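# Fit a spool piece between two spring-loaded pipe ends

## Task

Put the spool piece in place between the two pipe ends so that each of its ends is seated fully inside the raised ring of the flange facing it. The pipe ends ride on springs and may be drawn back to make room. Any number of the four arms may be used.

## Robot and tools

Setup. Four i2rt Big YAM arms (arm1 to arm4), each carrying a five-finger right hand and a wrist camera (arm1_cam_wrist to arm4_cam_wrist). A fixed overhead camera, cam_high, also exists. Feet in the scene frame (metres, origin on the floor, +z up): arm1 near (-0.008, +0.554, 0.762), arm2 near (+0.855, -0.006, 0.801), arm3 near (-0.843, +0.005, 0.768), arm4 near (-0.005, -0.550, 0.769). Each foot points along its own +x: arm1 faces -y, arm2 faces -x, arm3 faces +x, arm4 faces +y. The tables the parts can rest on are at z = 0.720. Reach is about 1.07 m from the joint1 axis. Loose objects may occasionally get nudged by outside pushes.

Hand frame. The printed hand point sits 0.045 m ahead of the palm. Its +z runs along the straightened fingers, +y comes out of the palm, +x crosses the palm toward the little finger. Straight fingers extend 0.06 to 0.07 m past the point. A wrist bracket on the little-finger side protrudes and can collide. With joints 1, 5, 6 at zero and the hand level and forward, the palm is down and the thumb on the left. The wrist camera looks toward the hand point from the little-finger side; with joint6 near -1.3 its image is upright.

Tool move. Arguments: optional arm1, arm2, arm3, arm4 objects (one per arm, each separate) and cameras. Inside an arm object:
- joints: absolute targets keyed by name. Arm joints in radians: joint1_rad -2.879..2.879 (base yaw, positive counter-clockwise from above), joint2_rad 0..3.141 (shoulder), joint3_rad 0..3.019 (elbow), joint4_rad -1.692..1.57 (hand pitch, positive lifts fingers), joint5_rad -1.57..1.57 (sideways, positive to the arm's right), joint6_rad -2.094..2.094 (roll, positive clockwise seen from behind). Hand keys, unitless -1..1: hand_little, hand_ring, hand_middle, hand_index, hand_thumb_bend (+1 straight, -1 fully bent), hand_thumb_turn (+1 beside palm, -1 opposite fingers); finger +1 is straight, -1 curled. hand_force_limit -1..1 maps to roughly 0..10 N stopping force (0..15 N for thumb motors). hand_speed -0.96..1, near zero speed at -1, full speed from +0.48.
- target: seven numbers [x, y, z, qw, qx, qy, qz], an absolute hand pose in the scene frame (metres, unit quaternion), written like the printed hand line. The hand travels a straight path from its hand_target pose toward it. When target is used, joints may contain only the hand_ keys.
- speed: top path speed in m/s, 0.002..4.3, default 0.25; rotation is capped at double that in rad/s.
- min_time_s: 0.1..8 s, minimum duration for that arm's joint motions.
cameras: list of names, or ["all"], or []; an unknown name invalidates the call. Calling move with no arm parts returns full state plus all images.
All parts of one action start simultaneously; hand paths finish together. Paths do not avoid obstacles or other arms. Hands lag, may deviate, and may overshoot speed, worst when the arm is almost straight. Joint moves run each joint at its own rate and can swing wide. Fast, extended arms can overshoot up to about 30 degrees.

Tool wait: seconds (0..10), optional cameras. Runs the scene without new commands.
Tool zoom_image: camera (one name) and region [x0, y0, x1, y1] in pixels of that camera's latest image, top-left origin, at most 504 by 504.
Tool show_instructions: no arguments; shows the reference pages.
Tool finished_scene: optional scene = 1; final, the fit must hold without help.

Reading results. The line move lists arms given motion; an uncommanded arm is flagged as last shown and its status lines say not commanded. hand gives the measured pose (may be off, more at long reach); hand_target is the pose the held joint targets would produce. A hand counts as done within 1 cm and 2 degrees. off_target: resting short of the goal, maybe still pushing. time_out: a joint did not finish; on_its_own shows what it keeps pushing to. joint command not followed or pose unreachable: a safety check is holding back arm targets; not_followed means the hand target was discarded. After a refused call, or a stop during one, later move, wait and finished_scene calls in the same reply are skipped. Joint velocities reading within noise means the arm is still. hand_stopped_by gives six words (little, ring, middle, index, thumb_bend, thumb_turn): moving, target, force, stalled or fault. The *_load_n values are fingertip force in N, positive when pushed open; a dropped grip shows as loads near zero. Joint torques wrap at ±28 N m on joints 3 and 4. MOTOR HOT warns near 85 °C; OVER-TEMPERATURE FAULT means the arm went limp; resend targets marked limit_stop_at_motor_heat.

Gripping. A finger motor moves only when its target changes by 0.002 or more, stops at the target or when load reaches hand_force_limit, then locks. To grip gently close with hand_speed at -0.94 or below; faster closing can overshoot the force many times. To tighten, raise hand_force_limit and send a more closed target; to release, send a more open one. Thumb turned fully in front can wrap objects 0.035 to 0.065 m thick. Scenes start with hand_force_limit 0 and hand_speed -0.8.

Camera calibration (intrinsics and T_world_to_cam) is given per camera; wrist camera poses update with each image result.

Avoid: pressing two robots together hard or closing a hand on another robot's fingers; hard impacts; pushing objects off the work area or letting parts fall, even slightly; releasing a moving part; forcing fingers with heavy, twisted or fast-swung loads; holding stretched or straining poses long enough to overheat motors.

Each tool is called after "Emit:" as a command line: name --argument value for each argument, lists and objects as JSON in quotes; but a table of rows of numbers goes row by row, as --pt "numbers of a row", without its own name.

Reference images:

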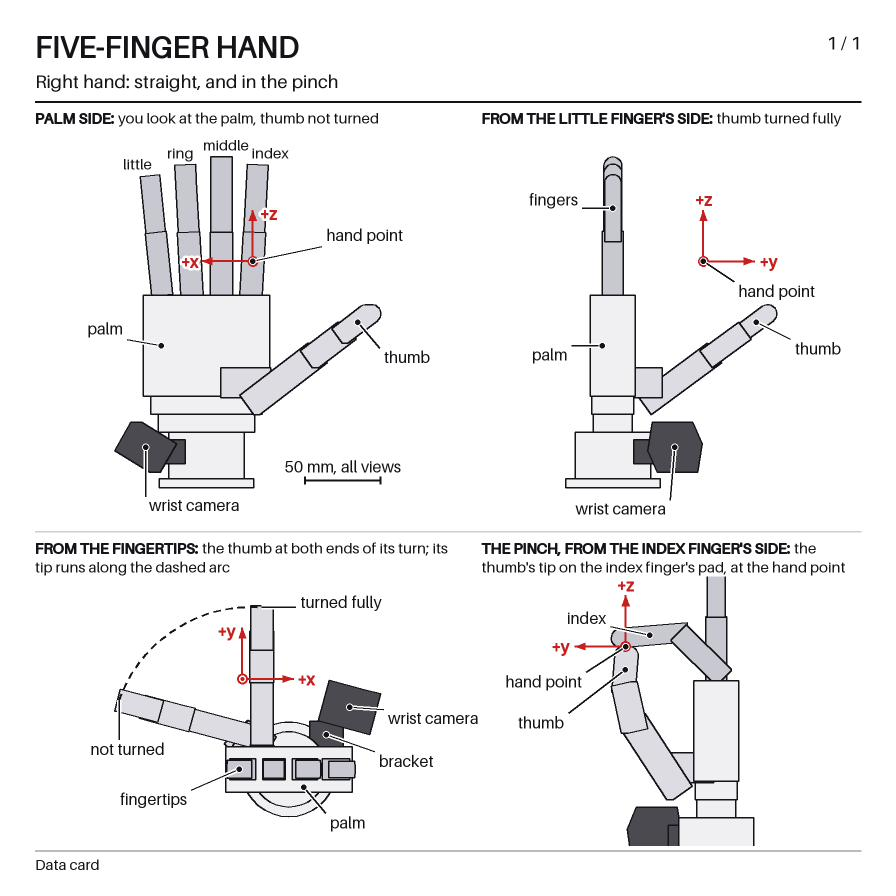

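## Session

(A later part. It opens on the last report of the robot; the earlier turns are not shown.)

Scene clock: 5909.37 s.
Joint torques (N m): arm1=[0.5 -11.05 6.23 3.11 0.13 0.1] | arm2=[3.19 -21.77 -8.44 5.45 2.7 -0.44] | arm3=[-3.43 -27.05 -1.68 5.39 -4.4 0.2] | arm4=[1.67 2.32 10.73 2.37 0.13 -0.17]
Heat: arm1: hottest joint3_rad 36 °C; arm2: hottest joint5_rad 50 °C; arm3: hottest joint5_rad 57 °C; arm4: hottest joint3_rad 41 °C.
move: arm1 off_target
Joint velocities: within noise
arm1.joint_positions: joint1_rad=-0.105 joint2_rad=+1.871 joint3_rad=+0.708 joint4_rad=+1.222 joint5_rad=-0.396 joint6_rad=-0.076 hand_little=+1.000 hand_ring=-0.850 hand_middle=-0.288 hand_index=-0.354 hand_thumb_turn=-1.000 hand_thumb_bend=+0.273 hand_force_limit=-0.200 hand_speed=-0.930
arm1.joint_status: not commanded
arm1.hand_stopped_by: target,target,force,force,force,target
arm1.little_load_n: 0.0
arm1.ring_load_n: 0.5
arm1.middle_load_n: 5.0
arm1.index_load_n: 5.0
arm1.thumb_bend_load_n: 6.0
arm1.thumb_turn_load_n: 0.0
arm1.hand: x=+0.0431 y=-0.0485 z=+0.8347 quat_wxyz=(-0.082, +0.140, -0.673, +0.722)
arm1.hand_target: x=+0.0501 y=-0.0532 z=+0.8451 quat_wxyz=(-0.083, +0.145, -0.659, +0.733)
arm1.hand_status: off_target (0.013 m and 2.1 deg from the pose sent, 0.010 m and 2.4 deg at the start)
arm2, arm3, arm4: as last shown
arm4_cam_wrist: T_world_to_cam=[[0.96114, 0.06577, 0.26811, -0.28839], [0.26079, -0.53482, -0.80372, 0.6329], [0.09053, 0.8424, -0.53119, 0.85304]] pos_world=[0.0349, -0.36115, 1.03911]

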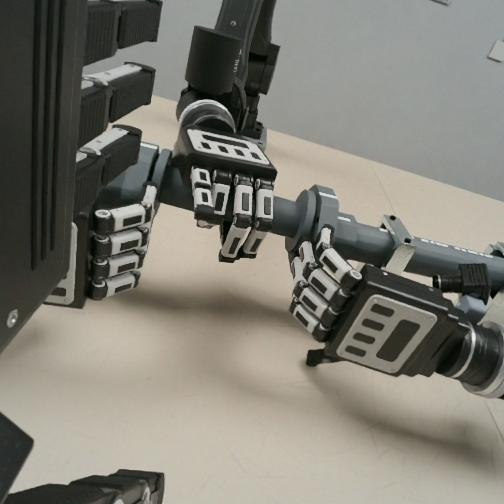

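Emit:
move --arm1 '{"target": [0.0490, -0.0530, 0.835, 0.0831, -0.1451, 0.6589, -0.7331], "speed": 0.05}' --cameras '["arm4_cam_wrist", "cam_high"]'

Emit:
zoom_image --camera "arm4_cam_wrist" --region '[270, 150, 370, 280]'

Emit:
zoom_image --camera "arm4_cam_wrist" --region '[110, 120, 210, 250]'

Scene clock: 5916.93 s.
Joint torques (N m): arm1=[0.26 -10.93 6 3.07 0.02 0.1] | arm2=[3.31 -21.71 -8.36 5.45 2.69 -0.44] | arm3=[-3.6 -26.81 -1.59 5.3 -4.36 0.19] | arm4=[1.67 2.26 10.73 2.36 0.12 -0.17]
Heat: arm1: hottest joint3_rad 36 °C; arm2: hottest joint5_rad 52 °C; arm3: hottest joint5_rad 62 °C; arm4: hottest joint3_rad 41 °C.
move: arm1 off_target
Joint velocities: within noise
arm1.joint_positions: joint1_rad=-0.105 joint2_rad=+1.898 joint3_rad=+0.708 joint4_rad=+1.253 joint5_rad=-0.396 joint6_rad=-0.076 hand_little=+1.000 hand_ring=-0.850 hand_middle=-0.288 hand_index=-0.354 hand_thumb_turn=-1.000 hand_thumb_bend=+0.273 hand_force_limit=-0.200 hand_speed=-0.930
arm1.joint_status: not commanded
arm1.hand_stopped_by: target,target,force,force,force,target
arm1.little_load_n: 0.0
arm1.ring_load_n: 0.0
arm1.middle_load_n: 4.5
arm1.index_load_n: 5.0
arm1.thumb_bend_load_n: 6.5
arm1.thumb_turn_load_n: 0.0
arm1.hand: x=+0.0431 y=-0.0484 z=+0.8270 quat_wxyz=(-0.081, +0.141, -0.671, +0.723)
arm1.hand_target: x=+0.0491 y=-0.0527 z=+0.8351 quat_wxyz=(-0.083, +0.145, -0.659, +0.733)
arm1.hand_status: off_target (0.011 m and 1.9 deg from the pose sent, 0.008 m and 2.1 deg at the start)
arm2, arm3, arm4: as last shown
arm2.ring_load_n: 26.5
arm2.index_load_n: 0.5
arm4_cam_wrist: T_world_to_cam=[[0.96114, 0.06577, 0.26811, -0.28839], [0.26079, -0.53482, -0.80372, 0.6329], [0.09053, 0.8424, -0.53119, 0.85304]] pos_world=[0.0349, -0.36115, 1.03911]

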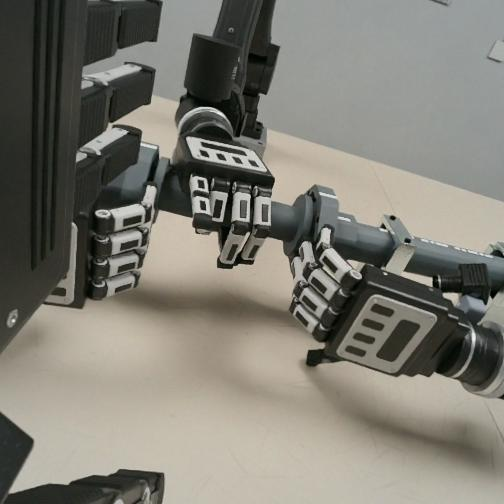

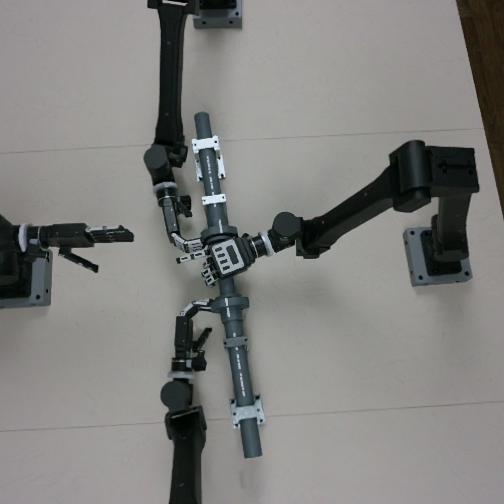

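Scaled by 3.877 from the camera's image (finer frame: 720x720).

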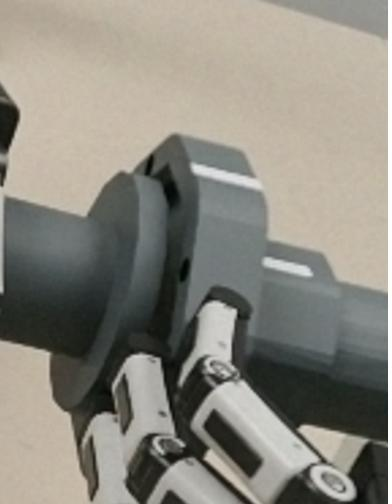

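Scaled by 3.877 from the camera's image (finer frame: 720x720).

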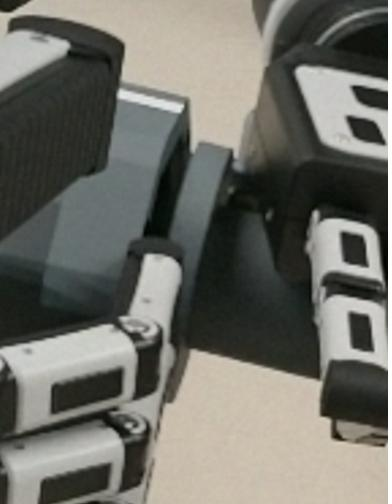

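Emit:
move --arm1 '{"target": [0.0475, -0.0505, 0.8325, 0.0831, -0.1451, 0.6589, -0.7331], "speed": 0.05}'

Emit:
move --arm2 '{"target": [0.150, -0.0445, 0.803, 0.7041, -0.0642, -0.7041, -0.0642], "speed": 0.04}' --cameras '["arm4_cam_wrist"]'

Emit:
zoom_image --camera "arm4_cam_wrist" --region '[270, 150, 370, 280]'

Emit:
zoom_image --camera "arm4_cam_wrist" --region '[110, 120, 210, 250]'

Scene clock: 5946.30 s.
Joint torques (N m): arm1=[-0.03 -10.87 5.45 3.08 -0.01 0.1] | arm2=[3.25 -21.66 -8.4 5.41 2.7 -0.44] | arm3=[-3.37 -27.28 -1.72 5.5 -4.36 0.23] | arm4=[1.67 2.26 10.73 2.36 0.12 -0.18]
Heat: arm1: hottest joint3_rad 34 °C; arm2: hottest joint5_rad 55 °C; arm3: hottest joint5_rad 77 °C; arm4: hottest joint3_rad 41 °C.
move: arm1 done
Joint velocities: within noise
arm1.joint_positions: joint1_rad=-0.105 joint2_rad=+1.902 joint3_rad=+0.708 joint4_rad=+1.264 joint5_rad=-0.399 joint6_rad=-0.076 hand_little=+1.000 hand_ring=-0.850 hand_middle=-0.288 hand_index=-0.354 hand_thumb_turn=-1.000 hand_thumb_bend=+0.273 hand_force_limit=-0.200 hand_speed=-0.930
arm1.joint_status: not commanded
arm1.hand_stopped_by: target,target,force,force,force,target
arm1.little_load_n: 0.0
arm1.ring_load_n: 0.0
arm1.middle_load_n: 5.0
arm1.index_load_n: 5.0
arm1.thumb_bend_load_n: 6.0
arm1.thumb_turn_load_n: 0.5
arm1.hand: x=+0.0436 y=-0.0483 z=+0.8270 quat_wxyz=(-0.081, +0.142, -0.669, +0.725)
arm1.hand_target: x=+0.0475 y=-0.0504 z=+0.8325 quat_wxyz=(-0.083, +0.145, -0.659, +0.733)
arm1.hand_status: done (0.007 m and 1.5 deg from the pose sent, 0.007 m and 1.9 deg at the start)
arm2, arm3, arm4: as last shown
arm2.ring_load_n: 26.0
arm2.index_load_n: 0.0
pictures: none

Scene clock: 5948.13 s.
Joint torques (N m): arm1=[0.03 -10.93 5.44 3.08 -0.01 0.11] | arm2=[1.73 -19.19 1.94 3.11 1.92 -0.45] | arm3=[-3.55 -27.05 -1.62 5.44 -4.37 0.2] | arm4=[1.67 2.2 10.73 2.36 0.13 -0.17]
Heat: arm1: hottest joint3_rad 34 °C; arm2: hottest joint5_rad 55 °C; arm3: hottest joint5_rad 78 °C; arm4: hottest joint3_rad 41 °C.
move: arm2 off_target
Joint velocities: within noise
arm1, arm3, arm4: as last shown
arm1.joint_positions: joint1_rad=-0.105 joint2_rad=+1.904 joint3_rad=+0.708 joint4_rad=+1.264 joint5_rad=-0.399 joint6_rad=-0.076 hand_little=+1.000 hand_ring=-0.850 hand_middle=-0.288 hand_index=-0.354 hand_thumb_turn=-1.000 hand_thumb_bend=+0.273 hand_force_limit=-0.200 hand_speed=-0.930
arm1.middle_load_n: 4.5
arm1.thumb_bend_load_n: 6.5
arm1.thumb_turn_load_n: 0.0
arm1.hand: x=+0.0437 y=-0.0482 z=+0.8259 quat_wxyz=(-0.082, +0.142, -0.669, +0.725)
arm1.hand_target: x=+0.0476 y=-0.0503 z=+0.8324 quat_wxyz=(-0.083, +0.145, -0.659, +0.733)
arm2.joint_positions: joint1_rad=+0.253 joint2_rad=+2.263 joint3_rad=+1.152 joint4_rad=+1.112 joint5_rad=+0.373 joint6_rad=-1.522 hand_little=-0.200 hand_ring=-0.186 hand_middle=-0.172 hand_index=-0.200 hand_thumb_turn=+1.000 hand_thumb_bend=+1.000 hand_force_limit=+0.200 hand_speed=-0.500
arm2.joint_status: not commanded
arm2.hand_stopped_by: target,target,target,target,target,target
arm2.little_load_n: 0.0
arm2.ring_load_n: 14.0
arm2.middle_load_n: 14.0
arm2.index_load_n: 0.0
arm2.thumb_bend_load_n: 0.0
arm2.thumb_turn_load_n: 0.0
arm2.hand: x=+0.1254 y=-0.0417 z=+0.8098 quat_wxyz=(-0.710, +0.067, +0.700, +0.039)
arm2.hand_target: x=+0.1484 y=-0.0440 z=+0.8029 quat_wxyz=(-0.704, +0.064, +0.705, +0.064)
arm2.hand_status: off_target (0.026 m and 3.0 deg from the pose sent, 0.012 m and 3.6 deg at the start)
arm3.middle_load_n: 21.0
arm4.ring_load_n: 0.5
arm4_cam_wrist: T_world_to_cam=[[0.96114, 0.06577, 0.26811, -0.28839], [0.26079, -0.53482, -0.80372, 0.6329], [0.09053, 0.8424, -0.53119, 0.85304]] pos_world=[0.0349, -0.36115, 1.03911]

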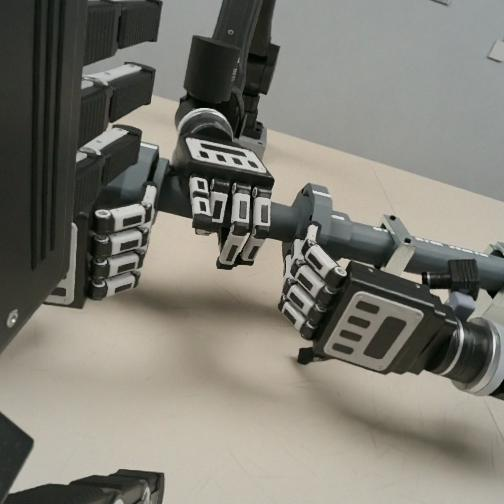

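Scaled by 3.877 from the camera's image (finer frame: 720x720).

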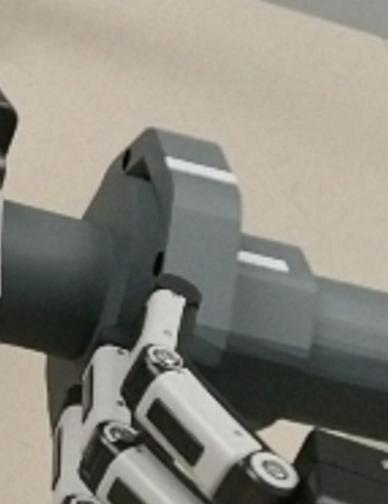

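Scaled by 3.877 from the camera's image (finer frame: 720x720).

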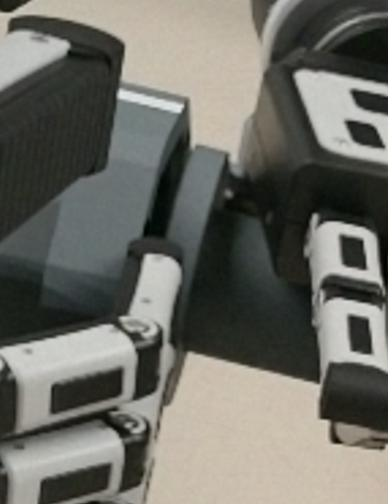

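Emit:
move --arm2 '{"target": [0.122, -0.0445, 0.804, 0.7041, -0.0642, -0.7041, -0.0642], "speed": 0.03}'

Emit:
move --arm3 '{"target": [-0.060, -0.078, 0.918, 0.7261, -0.0883, 0.6771, 0.0824], "speed": 0.03}' --cameras '["arm4_cam_wrist"]'

Emit:
zoom_image --camera "arm4_cam_wrist" --region '[270, 150, 370, 280]'

Emit:
zoom_image --camera "arm4_cam_wrist" --region '[110, 120, 210, 250]'

Scene clock: 5972.77 s.
Joint torques (N m): arm1=[-0.03 -10.99 5.41 3.08 0.01 0.11] | arm2=[0.85 -18.14 5.59 2.3 1.18 -0.39] | arm3=[-3.14 -26.93 -1.48 5.41 -4.38 0.22] | arm4=[1.67 2.26 10.73 2.37 0.13 -0.18]
Heat: arm1: hottest joint3_rad 34 °C; arm2: hottest joint5_rad 52 °C; arm3: hottest joint5_rad 85 °C; arm4: hottest joint3_rad 41 °C. Fold robot arm3 in close to its base, or ease its load, before you think long.
move: arm2 off_target
MOTOR HOT: the motor of arm3's joint5_rad now reports 85 °C; the controller stops that arm at 100 °C. To cool a motor, set the load down, stop pushing, or move to a pose that needs little force.
Joint velocities: within noise
arm1, arm4: as last shown
arm1.joint_positions: joint1_rad=-0.105 joint2_rad=+1.905 joint3_rad=+0.708 joint4_rad=+1.264 joint5_rad=-0.400 joint6_rad=-0.076 hand_little=+1.000 hand_ring=-0.850 hand_middle=-0.288 hand_index=-0.354 hand_thumb_turn=-1.000 hand_thumb_bend=+0.273 hand_force_limit=-0.200 hand_speed=-0.930
arm1.index_load_n: 4.5
arm1.thumb_bend_load_n: 6.0
arm1.thumb_turn_load_n: 0.5
arm1.hand: x=+0.0437 y=-0.0481 z=+0.8255 quat_wxyz=(-0.082, +0.142, -0.670, +0.724)
arm1.hand_target: x=+0.0476 y=-0.0504 z=+0.8326 quat_wxyz=(-0.083, +0.145, -0.659, +0.733)
arm2.joint_positions: joint1_rad=+0.253 joint2_rad=+2.274 joint3_rad=+1.194 joint4_rad=+1.080 joint5_rad=+0.383 joint6_rad=-1.527 hand_little=-0.200 hand_ring=-0.188 hand_middle=-0.174 hand_index=-0.200 hand_thumb_turn=+1.000 hand_thumb_bend=+1.000 hand_force_limit=+0.200 hand_speed=-0.500
arm2.joint_status: not commanded
arm2.hand_stopped_by: target,target,target,target,target,target
arm2.little_load_n: 0.0
arm2.ring_load_n: 7.5
arm2.middle_load_n: 8.0
arm2.index_load_n: -0.5
arm2.thumb_bend_load_n: 0.0
arm2.thumb_turn_load_n: 0.0
arm2.hand: x=+0.1136 y=-0.0432 z=+0.8119 quat_wxyz=(-0.709, +0.069, +0.700, +0.045)
arm2.hand_target: x=+0.1219 y=-0.0444 z=+0.8041 quat_wxyz=(-0.704, +0.064, +0.704, +0.064)
arm2.hand_status: off_target (0.012 m and 2.4 deg from the pose sent, 0.007 m and 3.0 deg at the start)
arm3.joint_positions: joint1_rad=-0.228 joint2_rad=+2.268 joint3_rad=+1.426 joint4_rad=+0.880 joint5_rad=-0.430 joint6_rad=+1.561 hand_little=-0.200 hand_ring=-0.202 hand_middle=-0.202 hand_index=-0.202 hand_thumb_turn=+1.000 hand_thumb_bend=+0.950 hand_force_limit=+0.200 hand_speed=-0.500
arm3.joint_status: not commanded
arm3.hand_stopped_by: target,target,target,target,target,target
arm3.little_load_n: 0.0
arm3.ring_load_n: 17.5
arm3.middle_load_n: 21.5
arm3.index_load_n: 19.0
arm3.thumb_bend_load_n: -0.5
arm3.thumb_turn_load_n: -0.5
arm3.hand: x=-0.0398 y=-0.0739 z=+0.8967 quat_wxyz=(-0.717, +0.064, -0.692, -0.051)
arm3.hand_target: x=-0.0833 y=-0.0773 z=+0.9162 quat_wxyz=(-0.725, +0.089, -0.678, -0.081)
arm3.hand_status: not commanded
arm4.ring_load_n: 0.0
pictures: none

Scene clock: 5974.03 s.
Joint torques (N m): arm1=[-0.03 -10.99 5.42 3.07 0.08 0.11] | arm2=[0.67 -18.43 5.61 2.3 1.12 -0.39] | arm3=[-2.9 -24.29 3.03 3.64 -3.67 0.32] | arm4=[1.67 2.26 10.71 2.37 0.13 -0.17]
Heat: arm1: hottest joint3_rad 34 °C; arm2: hottest joint5_rad 51 °C; arm3: hottest joint5_rad 85 °C; arm4: hottest joint3_rad 41 °C. Fold robot arm3 in close to its base, or ease its load, before you think long.
move: arm3 off_target
MOTOR HOT: still on. The motor of arm3's joint5_rad now reports 85 °C.
Joint velocities: within noise
arm1, arm2, arm4: as last shown
arm1.joint_positions: joint1_rad=-0.105 joint2_rad=+1.905 joint3_rad=+0.708 joint4_rad=+1.264 joint5_rad=-0.401 joint6_rad=-0.076 hand_little=+1.000 hand_ring=-0.850 hand_middle=-0.288 hand_index=-0.354 hand_thumb_turn=-1.000 hand_thumb_bend=+0.273 hand_force_limit=-0.200 hand_speed=-0.930
arm1.ring_load_n: 0.5
arm1.index_load_n: 5.0
arm1.thumb_bend_load_n: 6.5
arm1.hand: x=+0.0440 y=-0.0480 z=+0.8255 quat_wxyz=(-0.082, +0.143, -0.670, +0.724)
arm2.joint_positions: joint1_rad=+0.254 joint2_rad=+2.274 joint3_rad=+1.194 joint4_rad=+1.080 joint5_rad=+0.386 joint6_rad=-1.528 hand_little=-0.200 hand_ring=-0.188 hand_middle=-0.174 hand_index=-0.200 hand_thumb_turn=+1.000 hand_thumb_bend=+1.000 hand_force_limit=+0.200 hand_speed=-0.500
arm2.ring_load_n: 7.0
arm2.middle_load_n: 7.5
arm2.hand: x=+0.1138 y=-0.0433 z=+0.8120 quat_wxyz=(-0.709, +0.069, +0.700, +0.045)
arm2.hand_target: x=+0.1219 y=-0.0445 z=+0.8041 quat_wxyz=(-0.704, +0.064, +0.704, +0.064)
arm3.joint_positions: joint1_rad=-0.227 joint2_rad=+2.276 joint3_rad=+1.458 joint4_rad=+0.867 joint5_rad=-0.438 joint6_rad=+1.548 hand_little=-0.200 hand_ring=-0.202 hand_middle=-0.202 hand_index=-0.203 hand_thumb_turn=+1.000 hand_thumb_bend=+0.950 hand_force_limit=+0.200 hand_speed=-0.500
arm3.joint_status: not commanded
arm3.hand_stopped_by: target,target,target,target,target,target
arm3.little_load_n: 0.0
arm3.ring_load_n: 12.5
arm3.middle_load_n: 16.5
arm3.index_load_n: 13.5
arm3.thumb_bend_load_n: 0.0
arm3.thumb_turn_load_n: 0.0
arm3.hand: x=-0.0324 y=-0.0735 z=+0.9024 quat_wxyz=(-0.721, +0.074, -0.688, -0.048)
arm3.hand_target: x=-0.0569 y=-0.0777 z=+0.9170 quat_wxyz=(-0.725, +0.089, -0.678, -0.081)
arm3.hand_status: off_target (0.032 m and 4.5 deg from the pose sent, 0.030 m and 4.9 deg at the start)
arm4.ring_load_n: -0.5
arm4.index_load_n: -0.5
arm4_cam_wrist: T_world_to_cam=[[0.96114, 0.06577, 0.26811, -0.28839], [0.26079, -0.53482, -0.80372, 0.6329], [0.09053, 0.8424, -0.53119, 0.85304]] pos_world=[0.0349, -0.36115, 1.03911]

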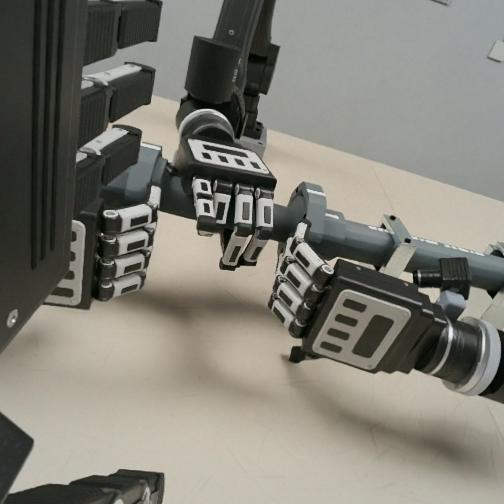

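Scaled by 3.877 from the camera's image (finer frame: 720x720).

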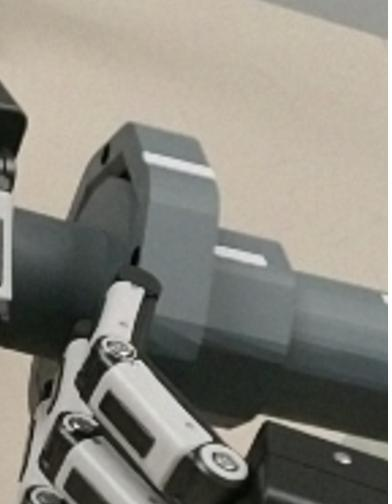

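Scaled by 3.877 from the camera's image (finer frame: 720x720).

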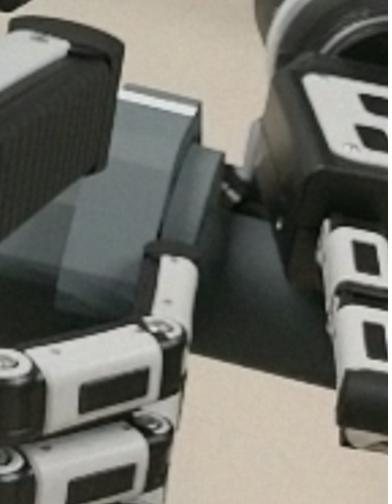

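Emit:
move --arm3 '{"target": [-0.036, -0.078, 0.916, 0.7261, -0.0883, 0.6771, 0.0824], "speed": 0.03}' --cameras '["arm4_cam_wrist"]'

Emit:
zoom_image --camera "arm4_cam_wrist" --region '[270, 150, 370, 280]'

Emit:
zoom_image --camera "arm4_cam_wrist" --region '[110, 120, 210, 250]'

Scene clock: 5988.00 s.
Joint torques (N m): arm1=[-0.03 -10.93 5.41 3.07 0.24 0.1] | arm2=[0.38 -18.08 5.56 2.33 0.76 -0.36] | arm3=[-1.61 -22.01 6.22 2.88 -2.23 0.29] | arm4=[1.67 2.2 10.73 2.36 0.13 -0.17]
Heat: arm1: hottest joint3_rad 33 °C; arm2: hottest joint5_rad 48 °C; arm3: hottest joint5_rad 82 °C; arm4: hottest joint3_rad 41 °C.
move: arm3 off_target
MOTOR HOT: cleared for the motors of arm3.
Joint velocities: within noise
arm1, arm2: as last shown
arm1.joint_positions: joint1_rad=-0.103 joint2_rad=+1.905 joint3_rad=+0.708 joint4_rad=+1.264 joint5_rad=-0.405 joint6_rad=-0.076 hand_little=+1.000 hand_ring=-0.850 hand_middle=-0.288 hand_index=-0.354 hand_thumb_turn=-1.000 hand_thumb_bend=+0.273 hand_force_limit=-0.200 hand_speed=-0.930
arm1.thumb_turn_load_n: 1.0
arm1.hand: x=+0.0456 y=-0.0476 z=+0.8255 quat_wxyz=(-0.084, +0.145, -0.669, +0.724)
arm1.hand_target: x=+0.0475 y=-0.0504 z=+0.8326 quat_wxyz=(-0.083, +0.145, -0.659, +0.733)
arm2.joint_positions: joint1_rad=+0.256 joint2_rad=+2.274 joint3_rad=+1.194 joint4_rad=+1.080 joint5_rad=+0.396 joint6_rad=-1.530 hand_little=-0.200 hand_ring=-0.189 hand_middle=-0.175 hand_index=-0.200 hand_thumb_turn=+1.000 hand_thumb_bend=+1.000 hand_force_limit=+0.200 hand_speed=-0.500
arm2.ring_load_n: 4.0
arm2.middle_load_n: 5.0
arm2.index_load_n: 0.0
arm2.hand: x=+0.1148 y=-0.0431 z=+0.8121 quat_wxyz=(-0.709, +0.071, +0.700, +0.049)
arm2.hand_target: x=+0.1219 y=-0.0443 z=+0.8041 quat_wxyz=(-0.704, +0.064, +0.704, +0.064)
arm3.joint_positions: joint1_rad=-0.231 joint2_rad=+2.295 joint3_rad=+1.496 joint4_rad=+0.850 joint5_rad=-0.468 joint6_rad=+1.555 hand_little=-0.200 hand_ring=-0.203 hand_middle=-0.202 hand_index=-0.203 hand_thumb_turn=+1.000 hand_thumb_bend=+0.950 hand_force_limit=+0.200 hand_speed=-0.500
arm3.joint_status: not commanded
arm3.hand_stopped_by: target,target,target,target,target,target
arm3.little_load_n: 0.0
arm3.ring_load_n: 6.0
arm3.middle_load_n: 10.0
arm3.index_load_n: 6.0
arm3.thumb_bend_load_n: 0.0
arm3.thumb_turn_load_n: 0.0
arm3.hand: x=-0.0262 y=-0.0739 z=+0.9024 quat_wxyz=(-0.720, +0.081, -0.686, -0.059)
arm3.hand_target: x=-0.0354 y=-0.0779 z=+0.9155 quat_wxyz=(-0.725, +0.088, -0.678, -0.082)
arm3.hand_status: off_target (0.017 m and 3.1 deg from the pose sent, 0.015 m and 4.5 deg at the start)
arm4.joint_positions: joint1_rad=+0.131 joint2_rad=+0.019 joint3_rad=+0.149 joint4_rad=-0.186 joint5_rad=+0.186 joint6_rad=-1.547 hand_little=+1.000 hand_ring=+1.000 hand_middle=+1.000 hand_index=+1.000 hand_thumb_turn=+1.000 hand_thumb_bend=+1.000 hand_force_limit=+0.000 hand_speed=-0.800
arm4.joint_status: not commanded
arm4.hand_stopped_by: target,target,target,target,target,target
arm4.little_load_n: 0.0
arm4.ring_load_n: 0.0
arm4.middle_load_n: 0.0
arm4.index_load_n: 0.0
arm4.thumb_bend_load_n: 0.0
arm4.thumb_turn_load_n: 0.5
arm4.hand: x=+0.0479 y=-0.2667 z=+0.9802 quat_wxyz=(-0.482, +0.524, +0.498, +0.495)
arm4.hand_target: x=+0.0453 y=-0.2664 z=+0.9903 quat_wxyz=(-0.486, +0.514, +0.498, +0.500)
arm4.hand_status: not commanded
arm4_cam_wrist: T_world_to_cam=[[0.96114, 0.06577, 0.26811, -0.28839], [0.26079, -0.53482, -0.80372, 0.6329], [0.09053, 0.8424, -0.53119, 0.85304]] pos_world=[0.0349, -0.36115, 1.03911]

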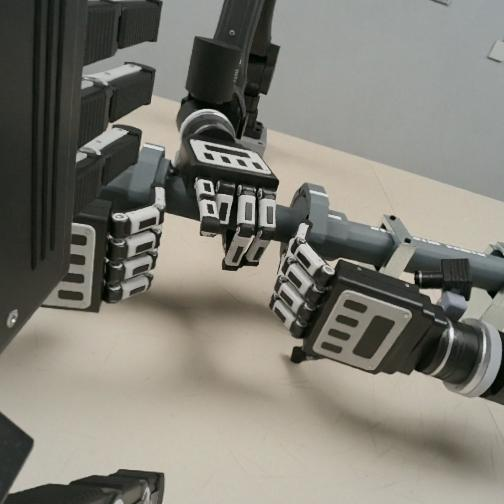

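Scaled by 3.877 from the camera's image (finer frame: 720x720).

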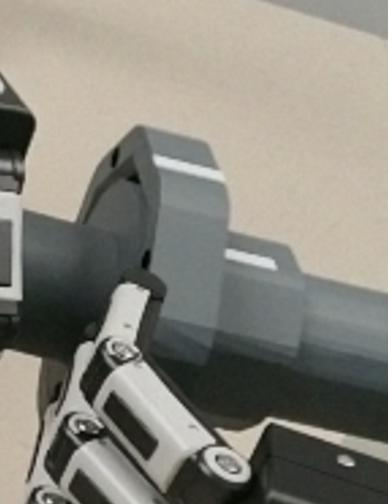

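Scaled by 3.877 from the camera's image (finer frame: 720x720).

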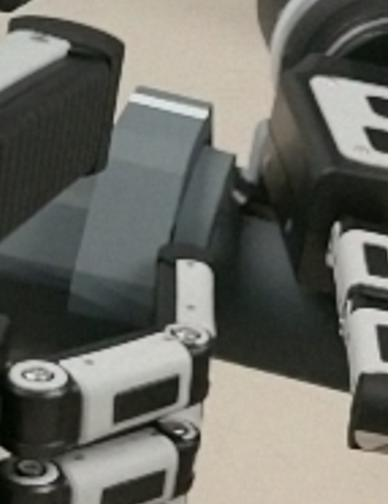

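Emit:
move --arm3 '{"target": [-0.052, -0.078, 0.917, 0.7261, -0.0883, 0.6771, 0.0824], "speed": 0.04}'

Emit:
move --arm1 '{"target": [0.0475, -0.0504, 0.829, 0.0960, -0.1309, 0.6587, -0.7345], "speed": 0.03}' --cameras '["arm4_cam_wrist"]'

Emit:
zoom_image --camera "arm4_cam_wrist" --region '[110, 120, 210, 250]'

Emit:
zoom_image --camera "arm4_cam_wrist" --region '[270, 150, 370, 280]'

Scene clock: 6042.13 s.
Joint torques (N m): arm1=[-0.09 -10.99 5.42 3.08 0.24 0.11] | arm2=[0.67 -18.32 5.59 2.33 0.77 -0.37] | arm3=[-2.32 -24.64 2.84 3.9 -2.48 0.24] | arm4=[1.73 2.26 10.73 2.35 0.13 -0.17]
Heat: arm1: hottest joint3_rad 33 °C; arm2: hottest joint5_rad 42 °C; arm3: hottest joint5_rad 62 °C; arm4: hottest joint3_rad 41 °C.
move: arm3 off_target
Joint velocities: within noise
arm1, arm2, arm4: as last shown
arm1.ring_load_n: 0.0
arm1.thumb_bend_load_n: 6.0
arm1.thumb_turn_load_n: 0.5
arm2.ring_load_n: 4.5
arm3.joint_positions: joint1_rad=-0.231 joint2_rad=+2.295 joint3_rad=+1.490 joint4_rad=+0.853 joint5_rad=-0.468 joint6_rad=+1.558 hand_little=-0.200 hand_ring=-0.203 hand_middle=-0.202 hand_index=-0.203 hand_thumb_turn=+1.000 hand_thumb_bend=+0.950 hand_force_limit=+0.200 hand_speed=-0.500
arm3.joint_status: not commanded
arm3.hand_stopped_by: target,target,target,target,target,target
arm3.little_load_n: 0.5
arm3.ring_load_n: 7.5
arm3.middle_load_n: 12.0
arm3.index_load_n: 8.5
arm3.thumb_bend_load_n: 0.0
arm3.thumb_turn_load_n: 0.0
arm3.hand: x=-0.0278 y=-0.0742 z=+0.9005 quat_wxyz=(-0.719, +0.079, -0.688, -0.060)
arm3.hand_target: x=-0.0493 y=-0.0779 z=+0.9159 quat_wxyz=(-0.725, +0.089, -0.678, -0.082)
arm3.hand_status: off_target (0.030 m and 3.1 deg from the pose sent, 0.030 m and 3.1 deg at the start)
arm4.thumb_turn_load_n: 0.0
pictures: none

Scene clock: 6043.27 s.
Joint torques (N m): arm1=[-0.44 -10.46 5.49 2.89 0.23 0.34] | arm2=[0.44 -18.26 5.61 2.28 0.77 -0.35] | arm3=[-2.08 -24.64 2.92 3.75 -2.53 0.22] | arm4=[1.67 2.26 10.73 2.36 0.13 -0.17]
Heat: arm1: hottest joint3_rad 33 °C; arm2: hottest joint5_rad 42 °C; arm3: hottest joint5_rad 62 °C; arm4: hottest joint3_rad 41 °C.
move: arm1 done
Joint velocities: within noise
arm1.joint_positions: joint1_rad=-0.103 joint2_rad=+1.918 joint3_rad=+0.708 joint4_rad=+1.297 joint5_rad=-0.405 joint6_rad=-0.061 hand_little=+1.000 hand_ring=-0.850 hand_middle=-0.288 hand_index=-0.354 hand_thumb_turn=-1.000 hand_thumb_bend=+0.273 hand_force_limit=-0.200 hand_speed=-0.930
arm1.joint_status: not commanded
arm1.hand_stopped_by: target,target,force,force,force,target
arm1.little_load_n: 0.0
arm1.ring_load_n: 1.0
arm1.middle_load_n: 4.5
arm1.index_load_n: 4.5
arm1.thumb_bend_load_n: 6.5
arm1.thumb_turn_load_n: 0.5
arm1.hand: x=+0.0464 y=-0.0478 z=+0.8263 quat_wxyz=(-0.088, +0.141, -0.663, +0.730)
arm1.hand_target: x=+0.0475 y=-0.0503 z=+0.8289 quat_wxyz=(-0.096, +0.131, -0.659, +0.734)
arm1.hand_status: done (0.004 m and 1.7 deg from the pose sent, 0.005 m and 2.7 deg at the start)
arm2, arm3, arm4: as last shown
arm2.joint_positions: joint1_rad=+0.256 joint2_rad=+2.274 joint3_rad=+1.194 joint4_rad=+1.080 joint5_rad=+0.396 joint6_rad=-1.531 hand_little=-0.200 hand_ring=-0.189 hand_middle=-0.175 hand_index=-0.200 hand_thumb_turn=+1.000 hand_thumb_bend=+1.000 hand_force_limit=+0.200 hand_speed=-0.500
arm2.middle_load_n: 5.5
arm2.hand: x=+0.1148 y=-0.0431 z=+0.8122 quat_wxyz=(-0.709, +0.071, +0.700, +0.049)
arm3.joint_positions: joint1_rad=-0.231 joint2_rad=+2.295 joint3_rad=+1.489 joint4_rad=+0.853 joint5_rad=-0.467 joint6_rad=+1.558 hand_little=-0.200 hand_ring=-0.203 hand_middle=-0.202 hand_index=-0.203 hand_thumb_turn=+1.000 hand_thumb_bend=+0.950 hand_force_limit=+0.200 hand_speed=-0.500
arm3.little_load_n: 0.0
arm3.ring_load_n: 8.0
arm3.middle_load_n: 12.5
arm3.thumb_turn_load_n: -0.5
arm3.hand: x=-0.0278 y=-0.0743 z=+0.9003 quat_wxyz=(-0.719, +0.079, -0.688, -0.060)
arm3.hand_target: x=-0.0493 y=-0.0779 z=+0.9158 quat_wxyz=(-0.725, +0.089, -0.678, -0.082)
arm4.index_load_n: 0.5
arm4_cam_wrist: T_world_to_cam=[[0.96114, 0.06577, 0.26811, -0.28839], [0.26079, -0.53482, -0.80372, 0.6329], [0.09053, 0.8424, -0.53119, 0.85304]] pos_world=[0.0349, -0.36115, 1.03911]

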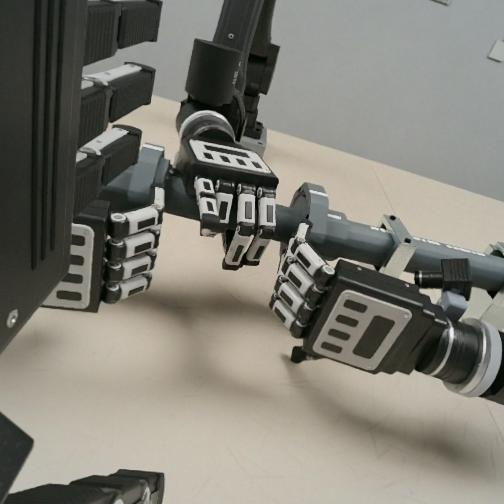

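Scaled by 3.877 from the camera's image (finer frame: 720x720).

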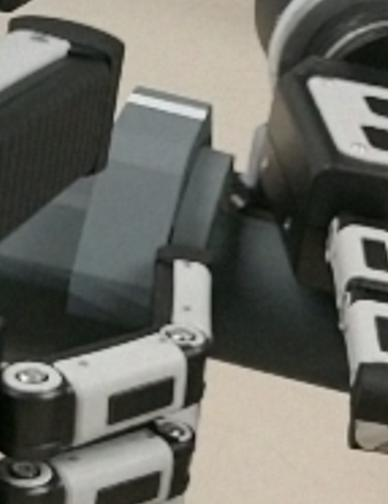

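Scaled by 3.877 from the camera's image (finer frame: 720x720).

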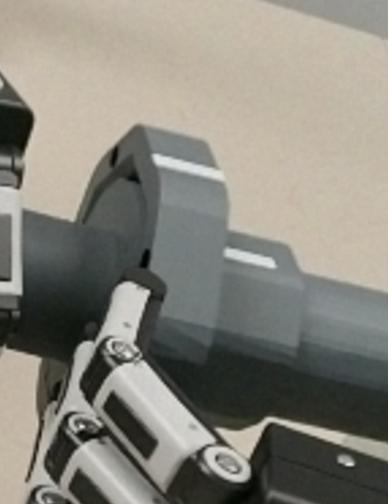

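Emit:
move --arm3 '{"target": [-0.066, -0.078, 0.917, 0.7261, -0.0883, 0.6771, 0.0824], "speed": 0.04}'

Emit:
move --arm1 '{"target": [0.0475, -0.0504, 0.820, 0.0960, -0.1309, 0.6587, -0.7345], "speed": 0.03}' --cameras '["arm4_cam_wrist"]'

Emit:
zoom_image --camera "arm4_cam_wrist" --region '[110, 120, 210, 250]'

Emit:
zoom_image --camera "arm4_cam_wrist" --region '[270, 150, 370, 280]'

Scene clock: 6055.67 s.
Joint torques (N m): arm1=[-0.56 -11.11 5.39 2.91 0.1 0.16] | arm2=[0.62 -18.37 5.5 2.32 0.88 -0.35] | arm3=[-2.61 -25.47 1.24 4.46 -3.36 0.21] | arm4=[1.67 2.26 10.73 2.37 0.13 -0.18]
Heat: arm1: hottest joint3_rad 33 °C; arm2: hottest joint5_rad 41 °C; arm3: hottest joint5_rad 61 °C; arm4: hottest joint3_rad 41 °C.
move: arm3 off_target
Joint velocities: within noise
arm1, arm2, arm4: as last shown
arm1.joint_positions: joint1_rad=-0.103 joint2_rad=+1.927 joint3_rad=+0.708 joint4_rad=+1.297 joint5_rad=-0.402 joint6_rad=-0.042 hand_little=+1.000 hand_ring=-0.850 hand_middle=-0.288 hand_index=-0.354 hand_thumb_turn=-1.000 hand_thumb_bend=+0.273 hand_force_limit=-0.200 hand_speed=-0.930
arm1.middle_load_n: 5.0
arm1.index_load_n: 5.0
arm1.thumb_bend_load_n: 6.0
arm1.hand: x=+0.0471 y=-0.0471 z=+0.8220 quat_wxyz=(-0.094, +0.133, -0.668, +0.726)
arm2.joint_positions: joint1_rad=+0.256 joint2_rad=+2.275 joint3_rad=+1.196 joint4_rad=+1.079 joint5_rad=+0.392 joint6_rad=-1.531 hand_little=-0.200 hand_ring=-0.189 hand_middle=-0.175 hand_index=-0.200 hand_thumb_turn=+1.000 hand_thumb_bend=+1.000 hand_force_limit=+0.200 hand_speed=-0.500
arm2.ring_load_n: 7.5
arm2.middle_load_n: 8.5
arm2.hand: x=+0.1141 y=-0.0438 z=+0.8120 quat_wxyz=(-0.709, +0.069, +0.700, +0.048)
arm2.hand_target: x=+0.1219 y=-0.0445 z=+0.8041 quat_wxyz=(-0.704, +0.064, +0.704, +0.064)
arm3.joint_positions: joint1_rad=-0.229 joint2_rad=+2.286 joint3_rad=+1.468 joint4_rad=+0.863 joint5_rad=-0.449 joint6_rad=+1.558 hand_little=-0.200 hand_ring=-0.203 hand_middle=-0.202 hand_index=-0.203 hand_thumb_turn=+1.000 hand_thumb_bend=+0.950 hand_force_limit=+0.200 hand_speed=-0.500
arm3.joint_status: not commanded
arm3.hand_stopped_by: target,target,target,target,target,target
arm3.little_load_n: 0.0
arm3.ring_load_n: 12.0
arm3.middle_load_n: 16.5
arm3.index_load_n: 13.5
arm3.thumb_bend_load_n: 0.0
arm3.thumb_turn_load_n: 0.0
arm3.hand: x=-0.0311 y=-0.0742 z=+0.8990 quat_wxyz=(-0.719, +0.073, -0.689, -0.055)
arm3.hand_target: x=-0.0610 y=-0.0775 z=+0.9154 quat_wxyz=(-0.725, +0.089, -0.678, -0.081)
arm3.hand_status: off_target (0.039 m and 3.9 deg from the pose sent, 0.042 m and 3.1 deg at the start)
arm4.index_load_n: 0.0
pictures: none

Scene clock: 6056.63 s.
Joint torques (N m): arm1=[-0.44 -10.17 5.5 2.71 0.12 0.13] | arm2=[0.5 -18.32 5.46 2.32 0.9 -0.35] | arm3=[-3.02 -25.58 1.16 4.36 -3.34 0.23] | arm4=[1.67 2.26 10.71 2.36 0.12 -0.18]
Heat: arm1: hottest joint3_rad 33 °C; arm2: hottest joint5_rad 41 °C; arm3: hottest joint5_rad 61 °C; arm4: hottest joint3_rad 41 °C.
move: arm1 done
Joint velocities: within noise
arm1.joint_positions: joint1_rad=-0.103 joint2_rad=+1.942 joint3_rad=+0.708 joint4_rad=+1.328 joint5_rad=-0.402 joint6_rad=-0.037 hand_little=+1.000 hand_ring=-0.850 hand_middle=-0.288 hand_index=-0.354 hand_thumb_turn=-1.000 hand_thumb_bend=+0.273 hand_force_limit=-0.200 hand_speed=-0.930
arm1.joint_status: not commanded
arm1.hand_stopped_by: target,target,force,force,force,target
arm1.little_load_n: 0.0
arm1.ring_load_n: 0.0
arm1.middle_load_n: 4.5
arm1.index_load_n: 5.0
arm1.thumb_bend_load_n: 6.0
arm1.thumb_turn_load_n: 0.0
arm1.hand: x=+0.0473 y=-0.0471 z=+0.8208 quat_wxyz=(-0.095, +0.133, -0.662, +0.731)
arm1.hand_target: x=+0.0475 y=-0.0503 z=+0.8201 quat_wxyz=(-0.096, +0.131, -0.659, +0.735)
arm1.hand_status: done (0.003 m and 0.6 deg from the pose sent, 0.004 m and 1.4 deg at the start)
arm2, arm3, arm4: as last shown
arm4_cam_wrist: T_world_to_cam=[[0.96114, 0.06577, 0.26811, -0.28839], [0.26079, -0.53482, -0.80372, 0.6329], [0.09053, 0.8424, -0.53119, 0.85304]] pos_world=[0.0349, -0.36115, 1.03911]

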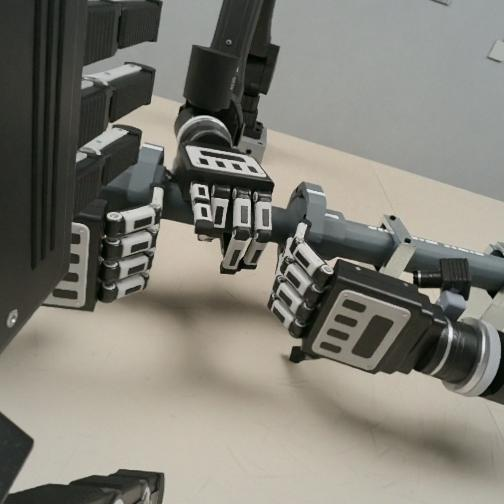

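Scaled by 3.877 from the camera's image (finer frame: 720x720).

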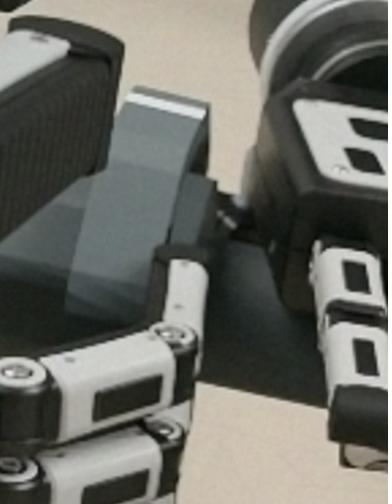

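Scaled by 3.877 from the camera's image (finer frame: 720x720).

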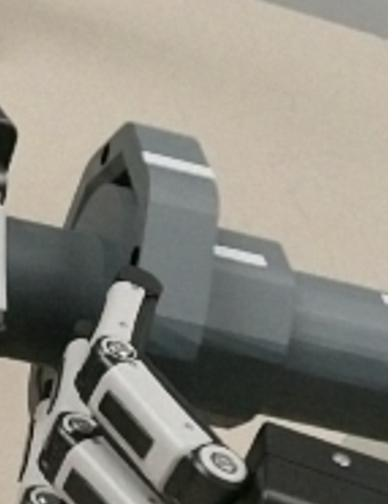

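Emit:
move --arm3 '{"target": [-0.036, -0.078, 0.916, 0.7261, -0.0883, 0.6771, 0.0824], "speed": 0.03}' --cameras '["arm4_cam_wrist"]'

Emit:
zoom_image --camera "arm4_cam_wrist" --region '[110, 120, 210, 250]'

Emit:
zoom_image --camera "arm4_cam_wrist" --region '[270, 150, 370, 280]'

Scene clock: 6077.13 s.
Joint torques (N m): arm1=[-0.38 -10.23 5.52 2.63 0.11 0.13] | arm2=[0.5 -18.32 5.46 2.33 0.9 -0.35] | arm3=[-1.73 -23.18 5.56 3 -2.52 0.27] | arm4=[1.61 2.26 10.71 2.37 0.12 -0.18]
Heat: arm1: hottest joint3_rad 32 °C; arm2: hottest joint5_rad 41 °C; arm3: hottest joint5_rad 65 °C; arm4: hottest joint3_rad 41 °C.
move: arm3 off_target
Joint velocities: within noise
arm1, arm2, arm4: as last shown
arm1.joint_positions: joint1_rad=-0.103 joint2_rad=+1.942 joint3_rad=+0.708 joint4_rad=+1.331 joint5_rad=-0.402 joint6_rad=-0.037 hand_little=+1.000 hand_ring=-0.850 hand_middle=-0.288 hand_index=-0.354 hand_thumb_turn=-1.000 hand_thumb_bend=+0.273 hand_force_limit=-0.200 hand_speed=-0.930
arm1.hand: x=+0.0473 y=-0.0472 z=+0.8214 quat_wxyz=(-0.094, +0.133, -0.662, +0.732)
arm3.joint_positions: joint1_rad=-0.228 joint2_rad=+2.300 joint3_rad=+1.508 joint4_rad=+0.844 joint5_rad=-0.460 joint6_rad=+1.555 hand_little=-0.200 hand_ring=-0.203 hand_middle=-0.202 hand_index=-0.203 hand_thumb_turn=+1.000 hand_thumb_bend=+0.950 hand_force_limit=+0.200 hand_speed=-0.500
arm3.joint_status: not commanded
arm3.hand_stopped_by: target,target,target,target,target,target
arm3.little_load_n: 0.0
arm3.ring_load_n: 7.5
arm3.middle_load_n: 12.0
arm3.index_load_n: 8.5
arm3.thumb_bend_load_n: 0.0
arm3.thumb_turn_load_n: 0.0
arm3.hand: x=-0.0224 y=-0.0742 z=+0.9026 quat_wxyz=(-0.721, +0.079, -0.686, -0.057)
arm3.hand_target: x=-0.0350 y=-0.0780 z=+0.9154 quat_wxyz=(-0.725, +0.088, -0.678, -0.081)
arm3.hand_status: off_target (0.019 m and 3.3 deg from the pose sent, 0.018 m and 3.9 deg at the start)
arm4_cam_wrist: T_world_to_cam=[[0.96114, 0.06577, 0.26811, -0.28839], [0.26079, -0.53482, -0.80372, 0.6329], [0.09053, 0.8424, -0.53119, 0.85304]] pos_world=[0.0349, -0.36115, 1.03911]

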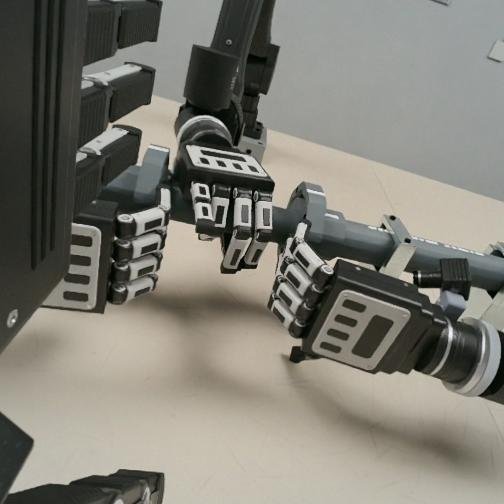

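Scaled by 3.877 from the camera's image (finer frame: 720x720).

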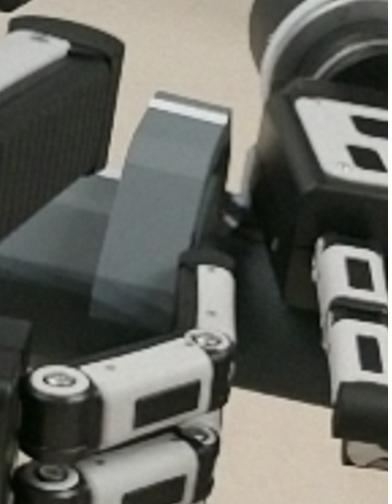

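Scaled by 3.877 from the camera's image (finer frame: 720x720).

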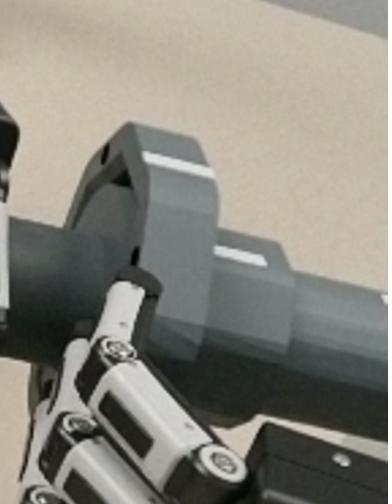

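Emit:
move --arm3 '{"target": [-0.020, -0.080, 0.914, 0.7261, -0.0883, 0.6771, 0.0824], "speed": 0.03}' --arm2 '{"target": [0.108, -0.047, 0.806, 0.7041, -0.0642, -0.7041, -0.0642], "speed": 0.03}' --cameras '["arm4_cam_wrist"]'

Emit:
zoom_image --camera "arm4_cam_wrist" --region '[110, 120, 350, 290]'

Scene clock: 6089.57 s.
Joint torques (N m): arm1=[-0.44 -10.46 5.48 2.63 0.11 0.13] | arm2=[0.56 -17.55 8.36 1.83 0.51 -0.24] | arm3=[-0.73 -21.95 7.88 2.36 -1.34 0.2] | arm4=[1.67 2.2 10.71 2.35 0.13 -0.18]
Heat: arm1: hottest joint3_rad 32 °C; arm2: hottest joint5_rad 40 °C; arm3: hottest joint5_rad 63 °C; arm4: hottest joint3_rad 41 °C.
move: arm2 done; arm3 off_target
Joint velocities: within noise
arm1, arm4: as last shown
arm1.joint_positions: joint1_rad=-0.103 joint2_rad=+1.945 joint3_rad=+0.708 joint4_rad=+1.331 joint5_rad=-0.402 joint6_rad=-0.037 hand_little=+1.000 hand_ring=-0.850 hand_middle=-0.288 hand_index=-0.354 hand_thumb_turn=-1.000 hand_thumb_bend=+0.273 hand_force_limit=-0.200 hand_speed=-0.930
arm1.index_load_n: 4.5
arm1.thumb_turn_load_n: 0.5
arm1.hand: x=+0.0473 y=-0.0471 z=+0.8201 quat_wxyz=(-0.095, +0.133, -0.662, +0.731)
arm1.hand_target: x=+0.0475 y=-0.0503 z=+0.8200 quat_wxyz=(-0.096, +0.131, -0.659, +0.735)
arm2.joint_positions: joint1_rad=+0.256 joint2_rad=+2.278 joint3_rad=+1.207 joint4_rad=+1.061 joint5_rad=+0.402 joint6_rad=-1.539 hand_little=-0.200 hand_ring=-0.189 hand_middle=-0.175 hand_index=-0.200 hand_thumb_turn=+1.000 hand_thumb_bend=+1.000 hand_force_limit=+0.200 hand_speed=-0.500
arm2.joint_status: not commanded
arm2.hand_stopped_by: target,target,target,target,target,target
arm2.little_load_n: 0.0
arm2.ring_load_n: 2.0
arm2.middle_load_n: 4.0
arm2.index_load_n: 0.0
arm2.thumb_bend_load_n: 0.0
arm2.thumb_turn_load_n: 0.0
arm2.hand: x=+0.1118 y=-0.0425 z=+0.8109 quat_wxyz=(-0.705, +0.069, +0.703, +0.055)
arm2.hand_target: x=+0.1082 y=-0.0470 z=+0.8061 quat_wxyz=(-0.704, +0.064, +0.704, +0.064)
arm2.hand_status: done (0.008 m and 1.2 deg from the pose sent, 0.009 m and 2.1 deg at the start)
arm3.joint_positions: joint1_rad=-0.232 joint2_rad=+2.316 joint3_rad=+1.536 joint4_rad=+0.832 joint5_rad=-0.489 joint6_rad=+1.560 hand_little=-0.200 hand_ring=-0.204 hand_middle=-0.202 hand_index=-0.204 hand_thumb_turn=+1.000 hand_thumb_bend=+0.950 hand_force_limit=+0.200 hand_speed=-0.500
arm3.joint_status: not commanded
arm3.hand_stopped_by: target,target,target,target,target,target
arm3.little_load_n: 0.0
arm3.ring_load_n: 2.0
arm3.middle_load_n: 7.0
arm3.index_load_n: 2.5
arm3.thumb_bend_load_n: -0.5
arm3.thumb_turn_load_n: 0.0
arm3.hand: x=-0.0188 y=-0.0742 z=+0.9014 quat_wxyz=(-0.720, +0.086, -0.686, -0.068)
arm3.hand_target: x=-0.0201 y=-0.0800 z=+0.9138 quat_wxyz=(-0.726, +0.088, -0.677, -0.082)
arm3.hand_status: off_target (0.014 m and 2.1 deg from the pose sent, 0.013 m and 3.3 deg at the start)
arm4_cam_wrist: T_world_to_cam=[[0.96114, 0.06577, 0.26811, -0.28839], [0.26079, -0.53482, -0.80372, 0.6329], [0.09053, 0.8424, -0.53119, 0.85304]] pos_world=[0.0349, -0.36115, 1.03911]

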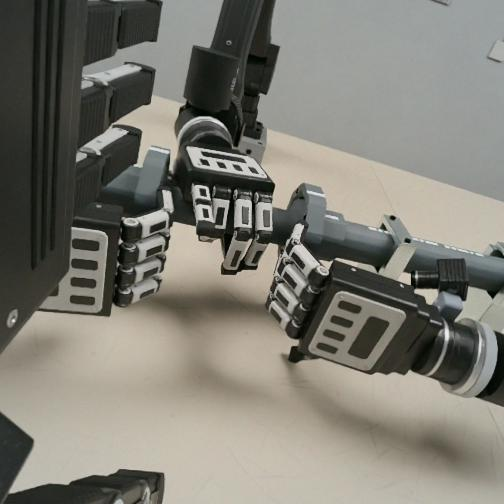

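Scaled by 2.100 from the camera's image (finer frame: 720x720).

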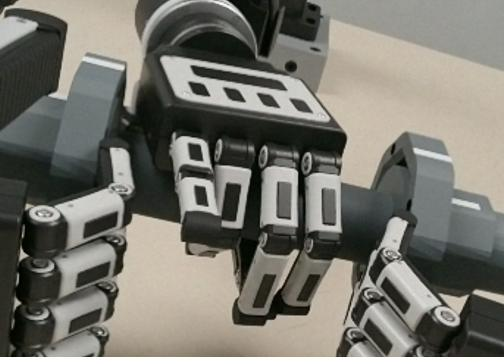

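Emit:
move --arm3 '{"target": [-0.010, -0.080, 0.912, 0.7261, -0.0883, 0.6771, 0.0824], "speed": 0.03}' --arm2 '{"target": [0.100, -0.047, 0.806, 0.7041, -0.0642, -0.7041, -0.0642], "speed": 0.03}' --cameras '["arm4_cam_wrist"]'

Emit:
zoom_image --camera "arm4_cam_wrist" --region '[110, 120, 350, 290]'

Scene clock: 6153.30 s.
Joint torques (N m): arm1=[-0.38 -10.34 5.49 2.62 0.11 0.13] | arm2=[0.15 -17.2 9.8 1.66 0.12 -0.16] | arm3=[-0.97 -21.89 9.4 1.99 -0.47 0.11] | arm4=[1.73 2.26 10.73 2.36 0.12 -0.18]
Heat: arm1: hottest joint3_rad 32 °C; arm2: hottest joint5_rad 38 °C; arm3: hottest joint5_rad 49 °C; arm4: hottest joint3_rad 40 °C.
move: arm2 off_target; arm3 off_target
Joint velocities: within noise
arm1, arm4: as last shown
arm1.middle_load_n: 5.0
arm1.index_load_n: 5.0
arm1.thumb_bend_load_n: 6.5
arm2.joint_positions: joint1_rad=+0.256 joint2_rad=+2.282 joint3_rad=+1.216 joint4_rad=+1.052 joint5_rad=+0.410 joint6_rad=-1.550 hand_little=-0.200 hand_ring=-0.190 hand_middle=-0.176 hand_index=-0.200 hand_thumb_turn=+1.000 hand_thumb_bend=+1.000 hand_force_limit=+0.200 hand_speed=-0.500
arm2.joint_status: not commanded
arm2.hand_stopped_by: target,target,target,target,target,target
arm2.little_load_n: 0.0
arm2.ring_load_n: 0.0
arm2.middle_load_n: 0.5
arm2.index_load_n: 0.0
arm2.thumb_bend_load_n: 0.0
arm2.thumb_turn_load_n: 0.0
arm2.hand: x=+0.1103 y=-0.0412 z=+0.8106 quat_wxyz=(-0.703, +0.068, +0.705, +0.062)
arm2.hand_target: x=+0.1007 y=-0.0470 z=+0.8061 quat_wxyz=(-0.704, +0.064, +0.704, +0.064)
arm2.hand_status: off_target (0.013 m and 0.5 deg from the pose sent, 0.014 m and 1.2 deg at the start)
arm3.joint_positions: joint1_rad=-0.233 joint2_rad=+2.328 joint3_rad=+1.557 joint4_rad=+0.825 joint5_rad=-0.509 joint6_rad=+1.572 hand_little=-0.200 hand_ring=-0.204 hand_middle=-0.203 hand_index=-0.204 hand_thumb_turn=+1.000 hand_thumb_bend=+0.950 hand_force_limit=+0.200 hand_speed=-0.500
arm3.joint_status: not commanded
arm3.hand_stopped_by: target,target,target,target,target,target
arm3.little_load_n: 0.0
arm3.ring_load_n: 0.0
arm3.middle_load_n: 3.0
arm3.index_load_n: 0.0
arm3.thumb_bend_load_n: 0.0
arm3.thumb_turn_load_n: 0.0
arm3.hand: x=-0.0160 y=-0.0734 z=+0.9014 quat_wxyz=(-0.719, +0.089, -0.685, -0.078)
arm3.hand_target: x=-0.0105 y=-0.0798 z=+0.9120 quat_wxyz=(-0.726, +0.088, -0.677, -0.082)
arm3.hand_status: off_target (0.014 m and 1.3 deg from the pose sent, 0.015 m and 2.1 deg at the start)
arm4.thumb_turn_load_n: 0.5
arm4_cam_wrist: T_world_to_cam=[[0.96114, 0.06577, 0.26811, -0.28839], [0.26079, -0.53482, -0.80372, 0.6329], [0.09053, 0.8424, -0.53119, 0.85304]] pos_world=[0.0349, -0.36115, 1.03911]

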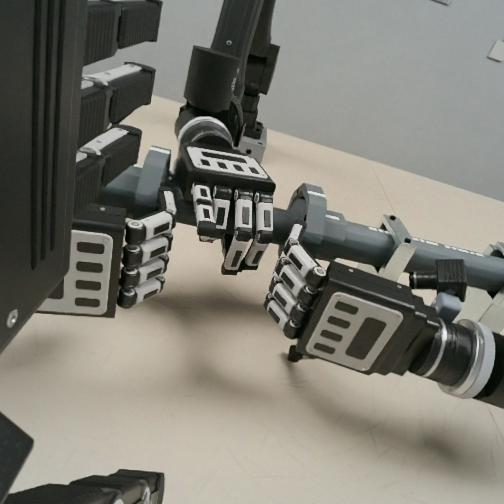

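Scaled by 2.100 from the camera's image (finer frame: 720x720).

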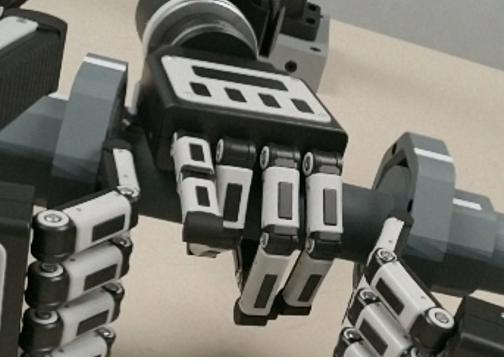

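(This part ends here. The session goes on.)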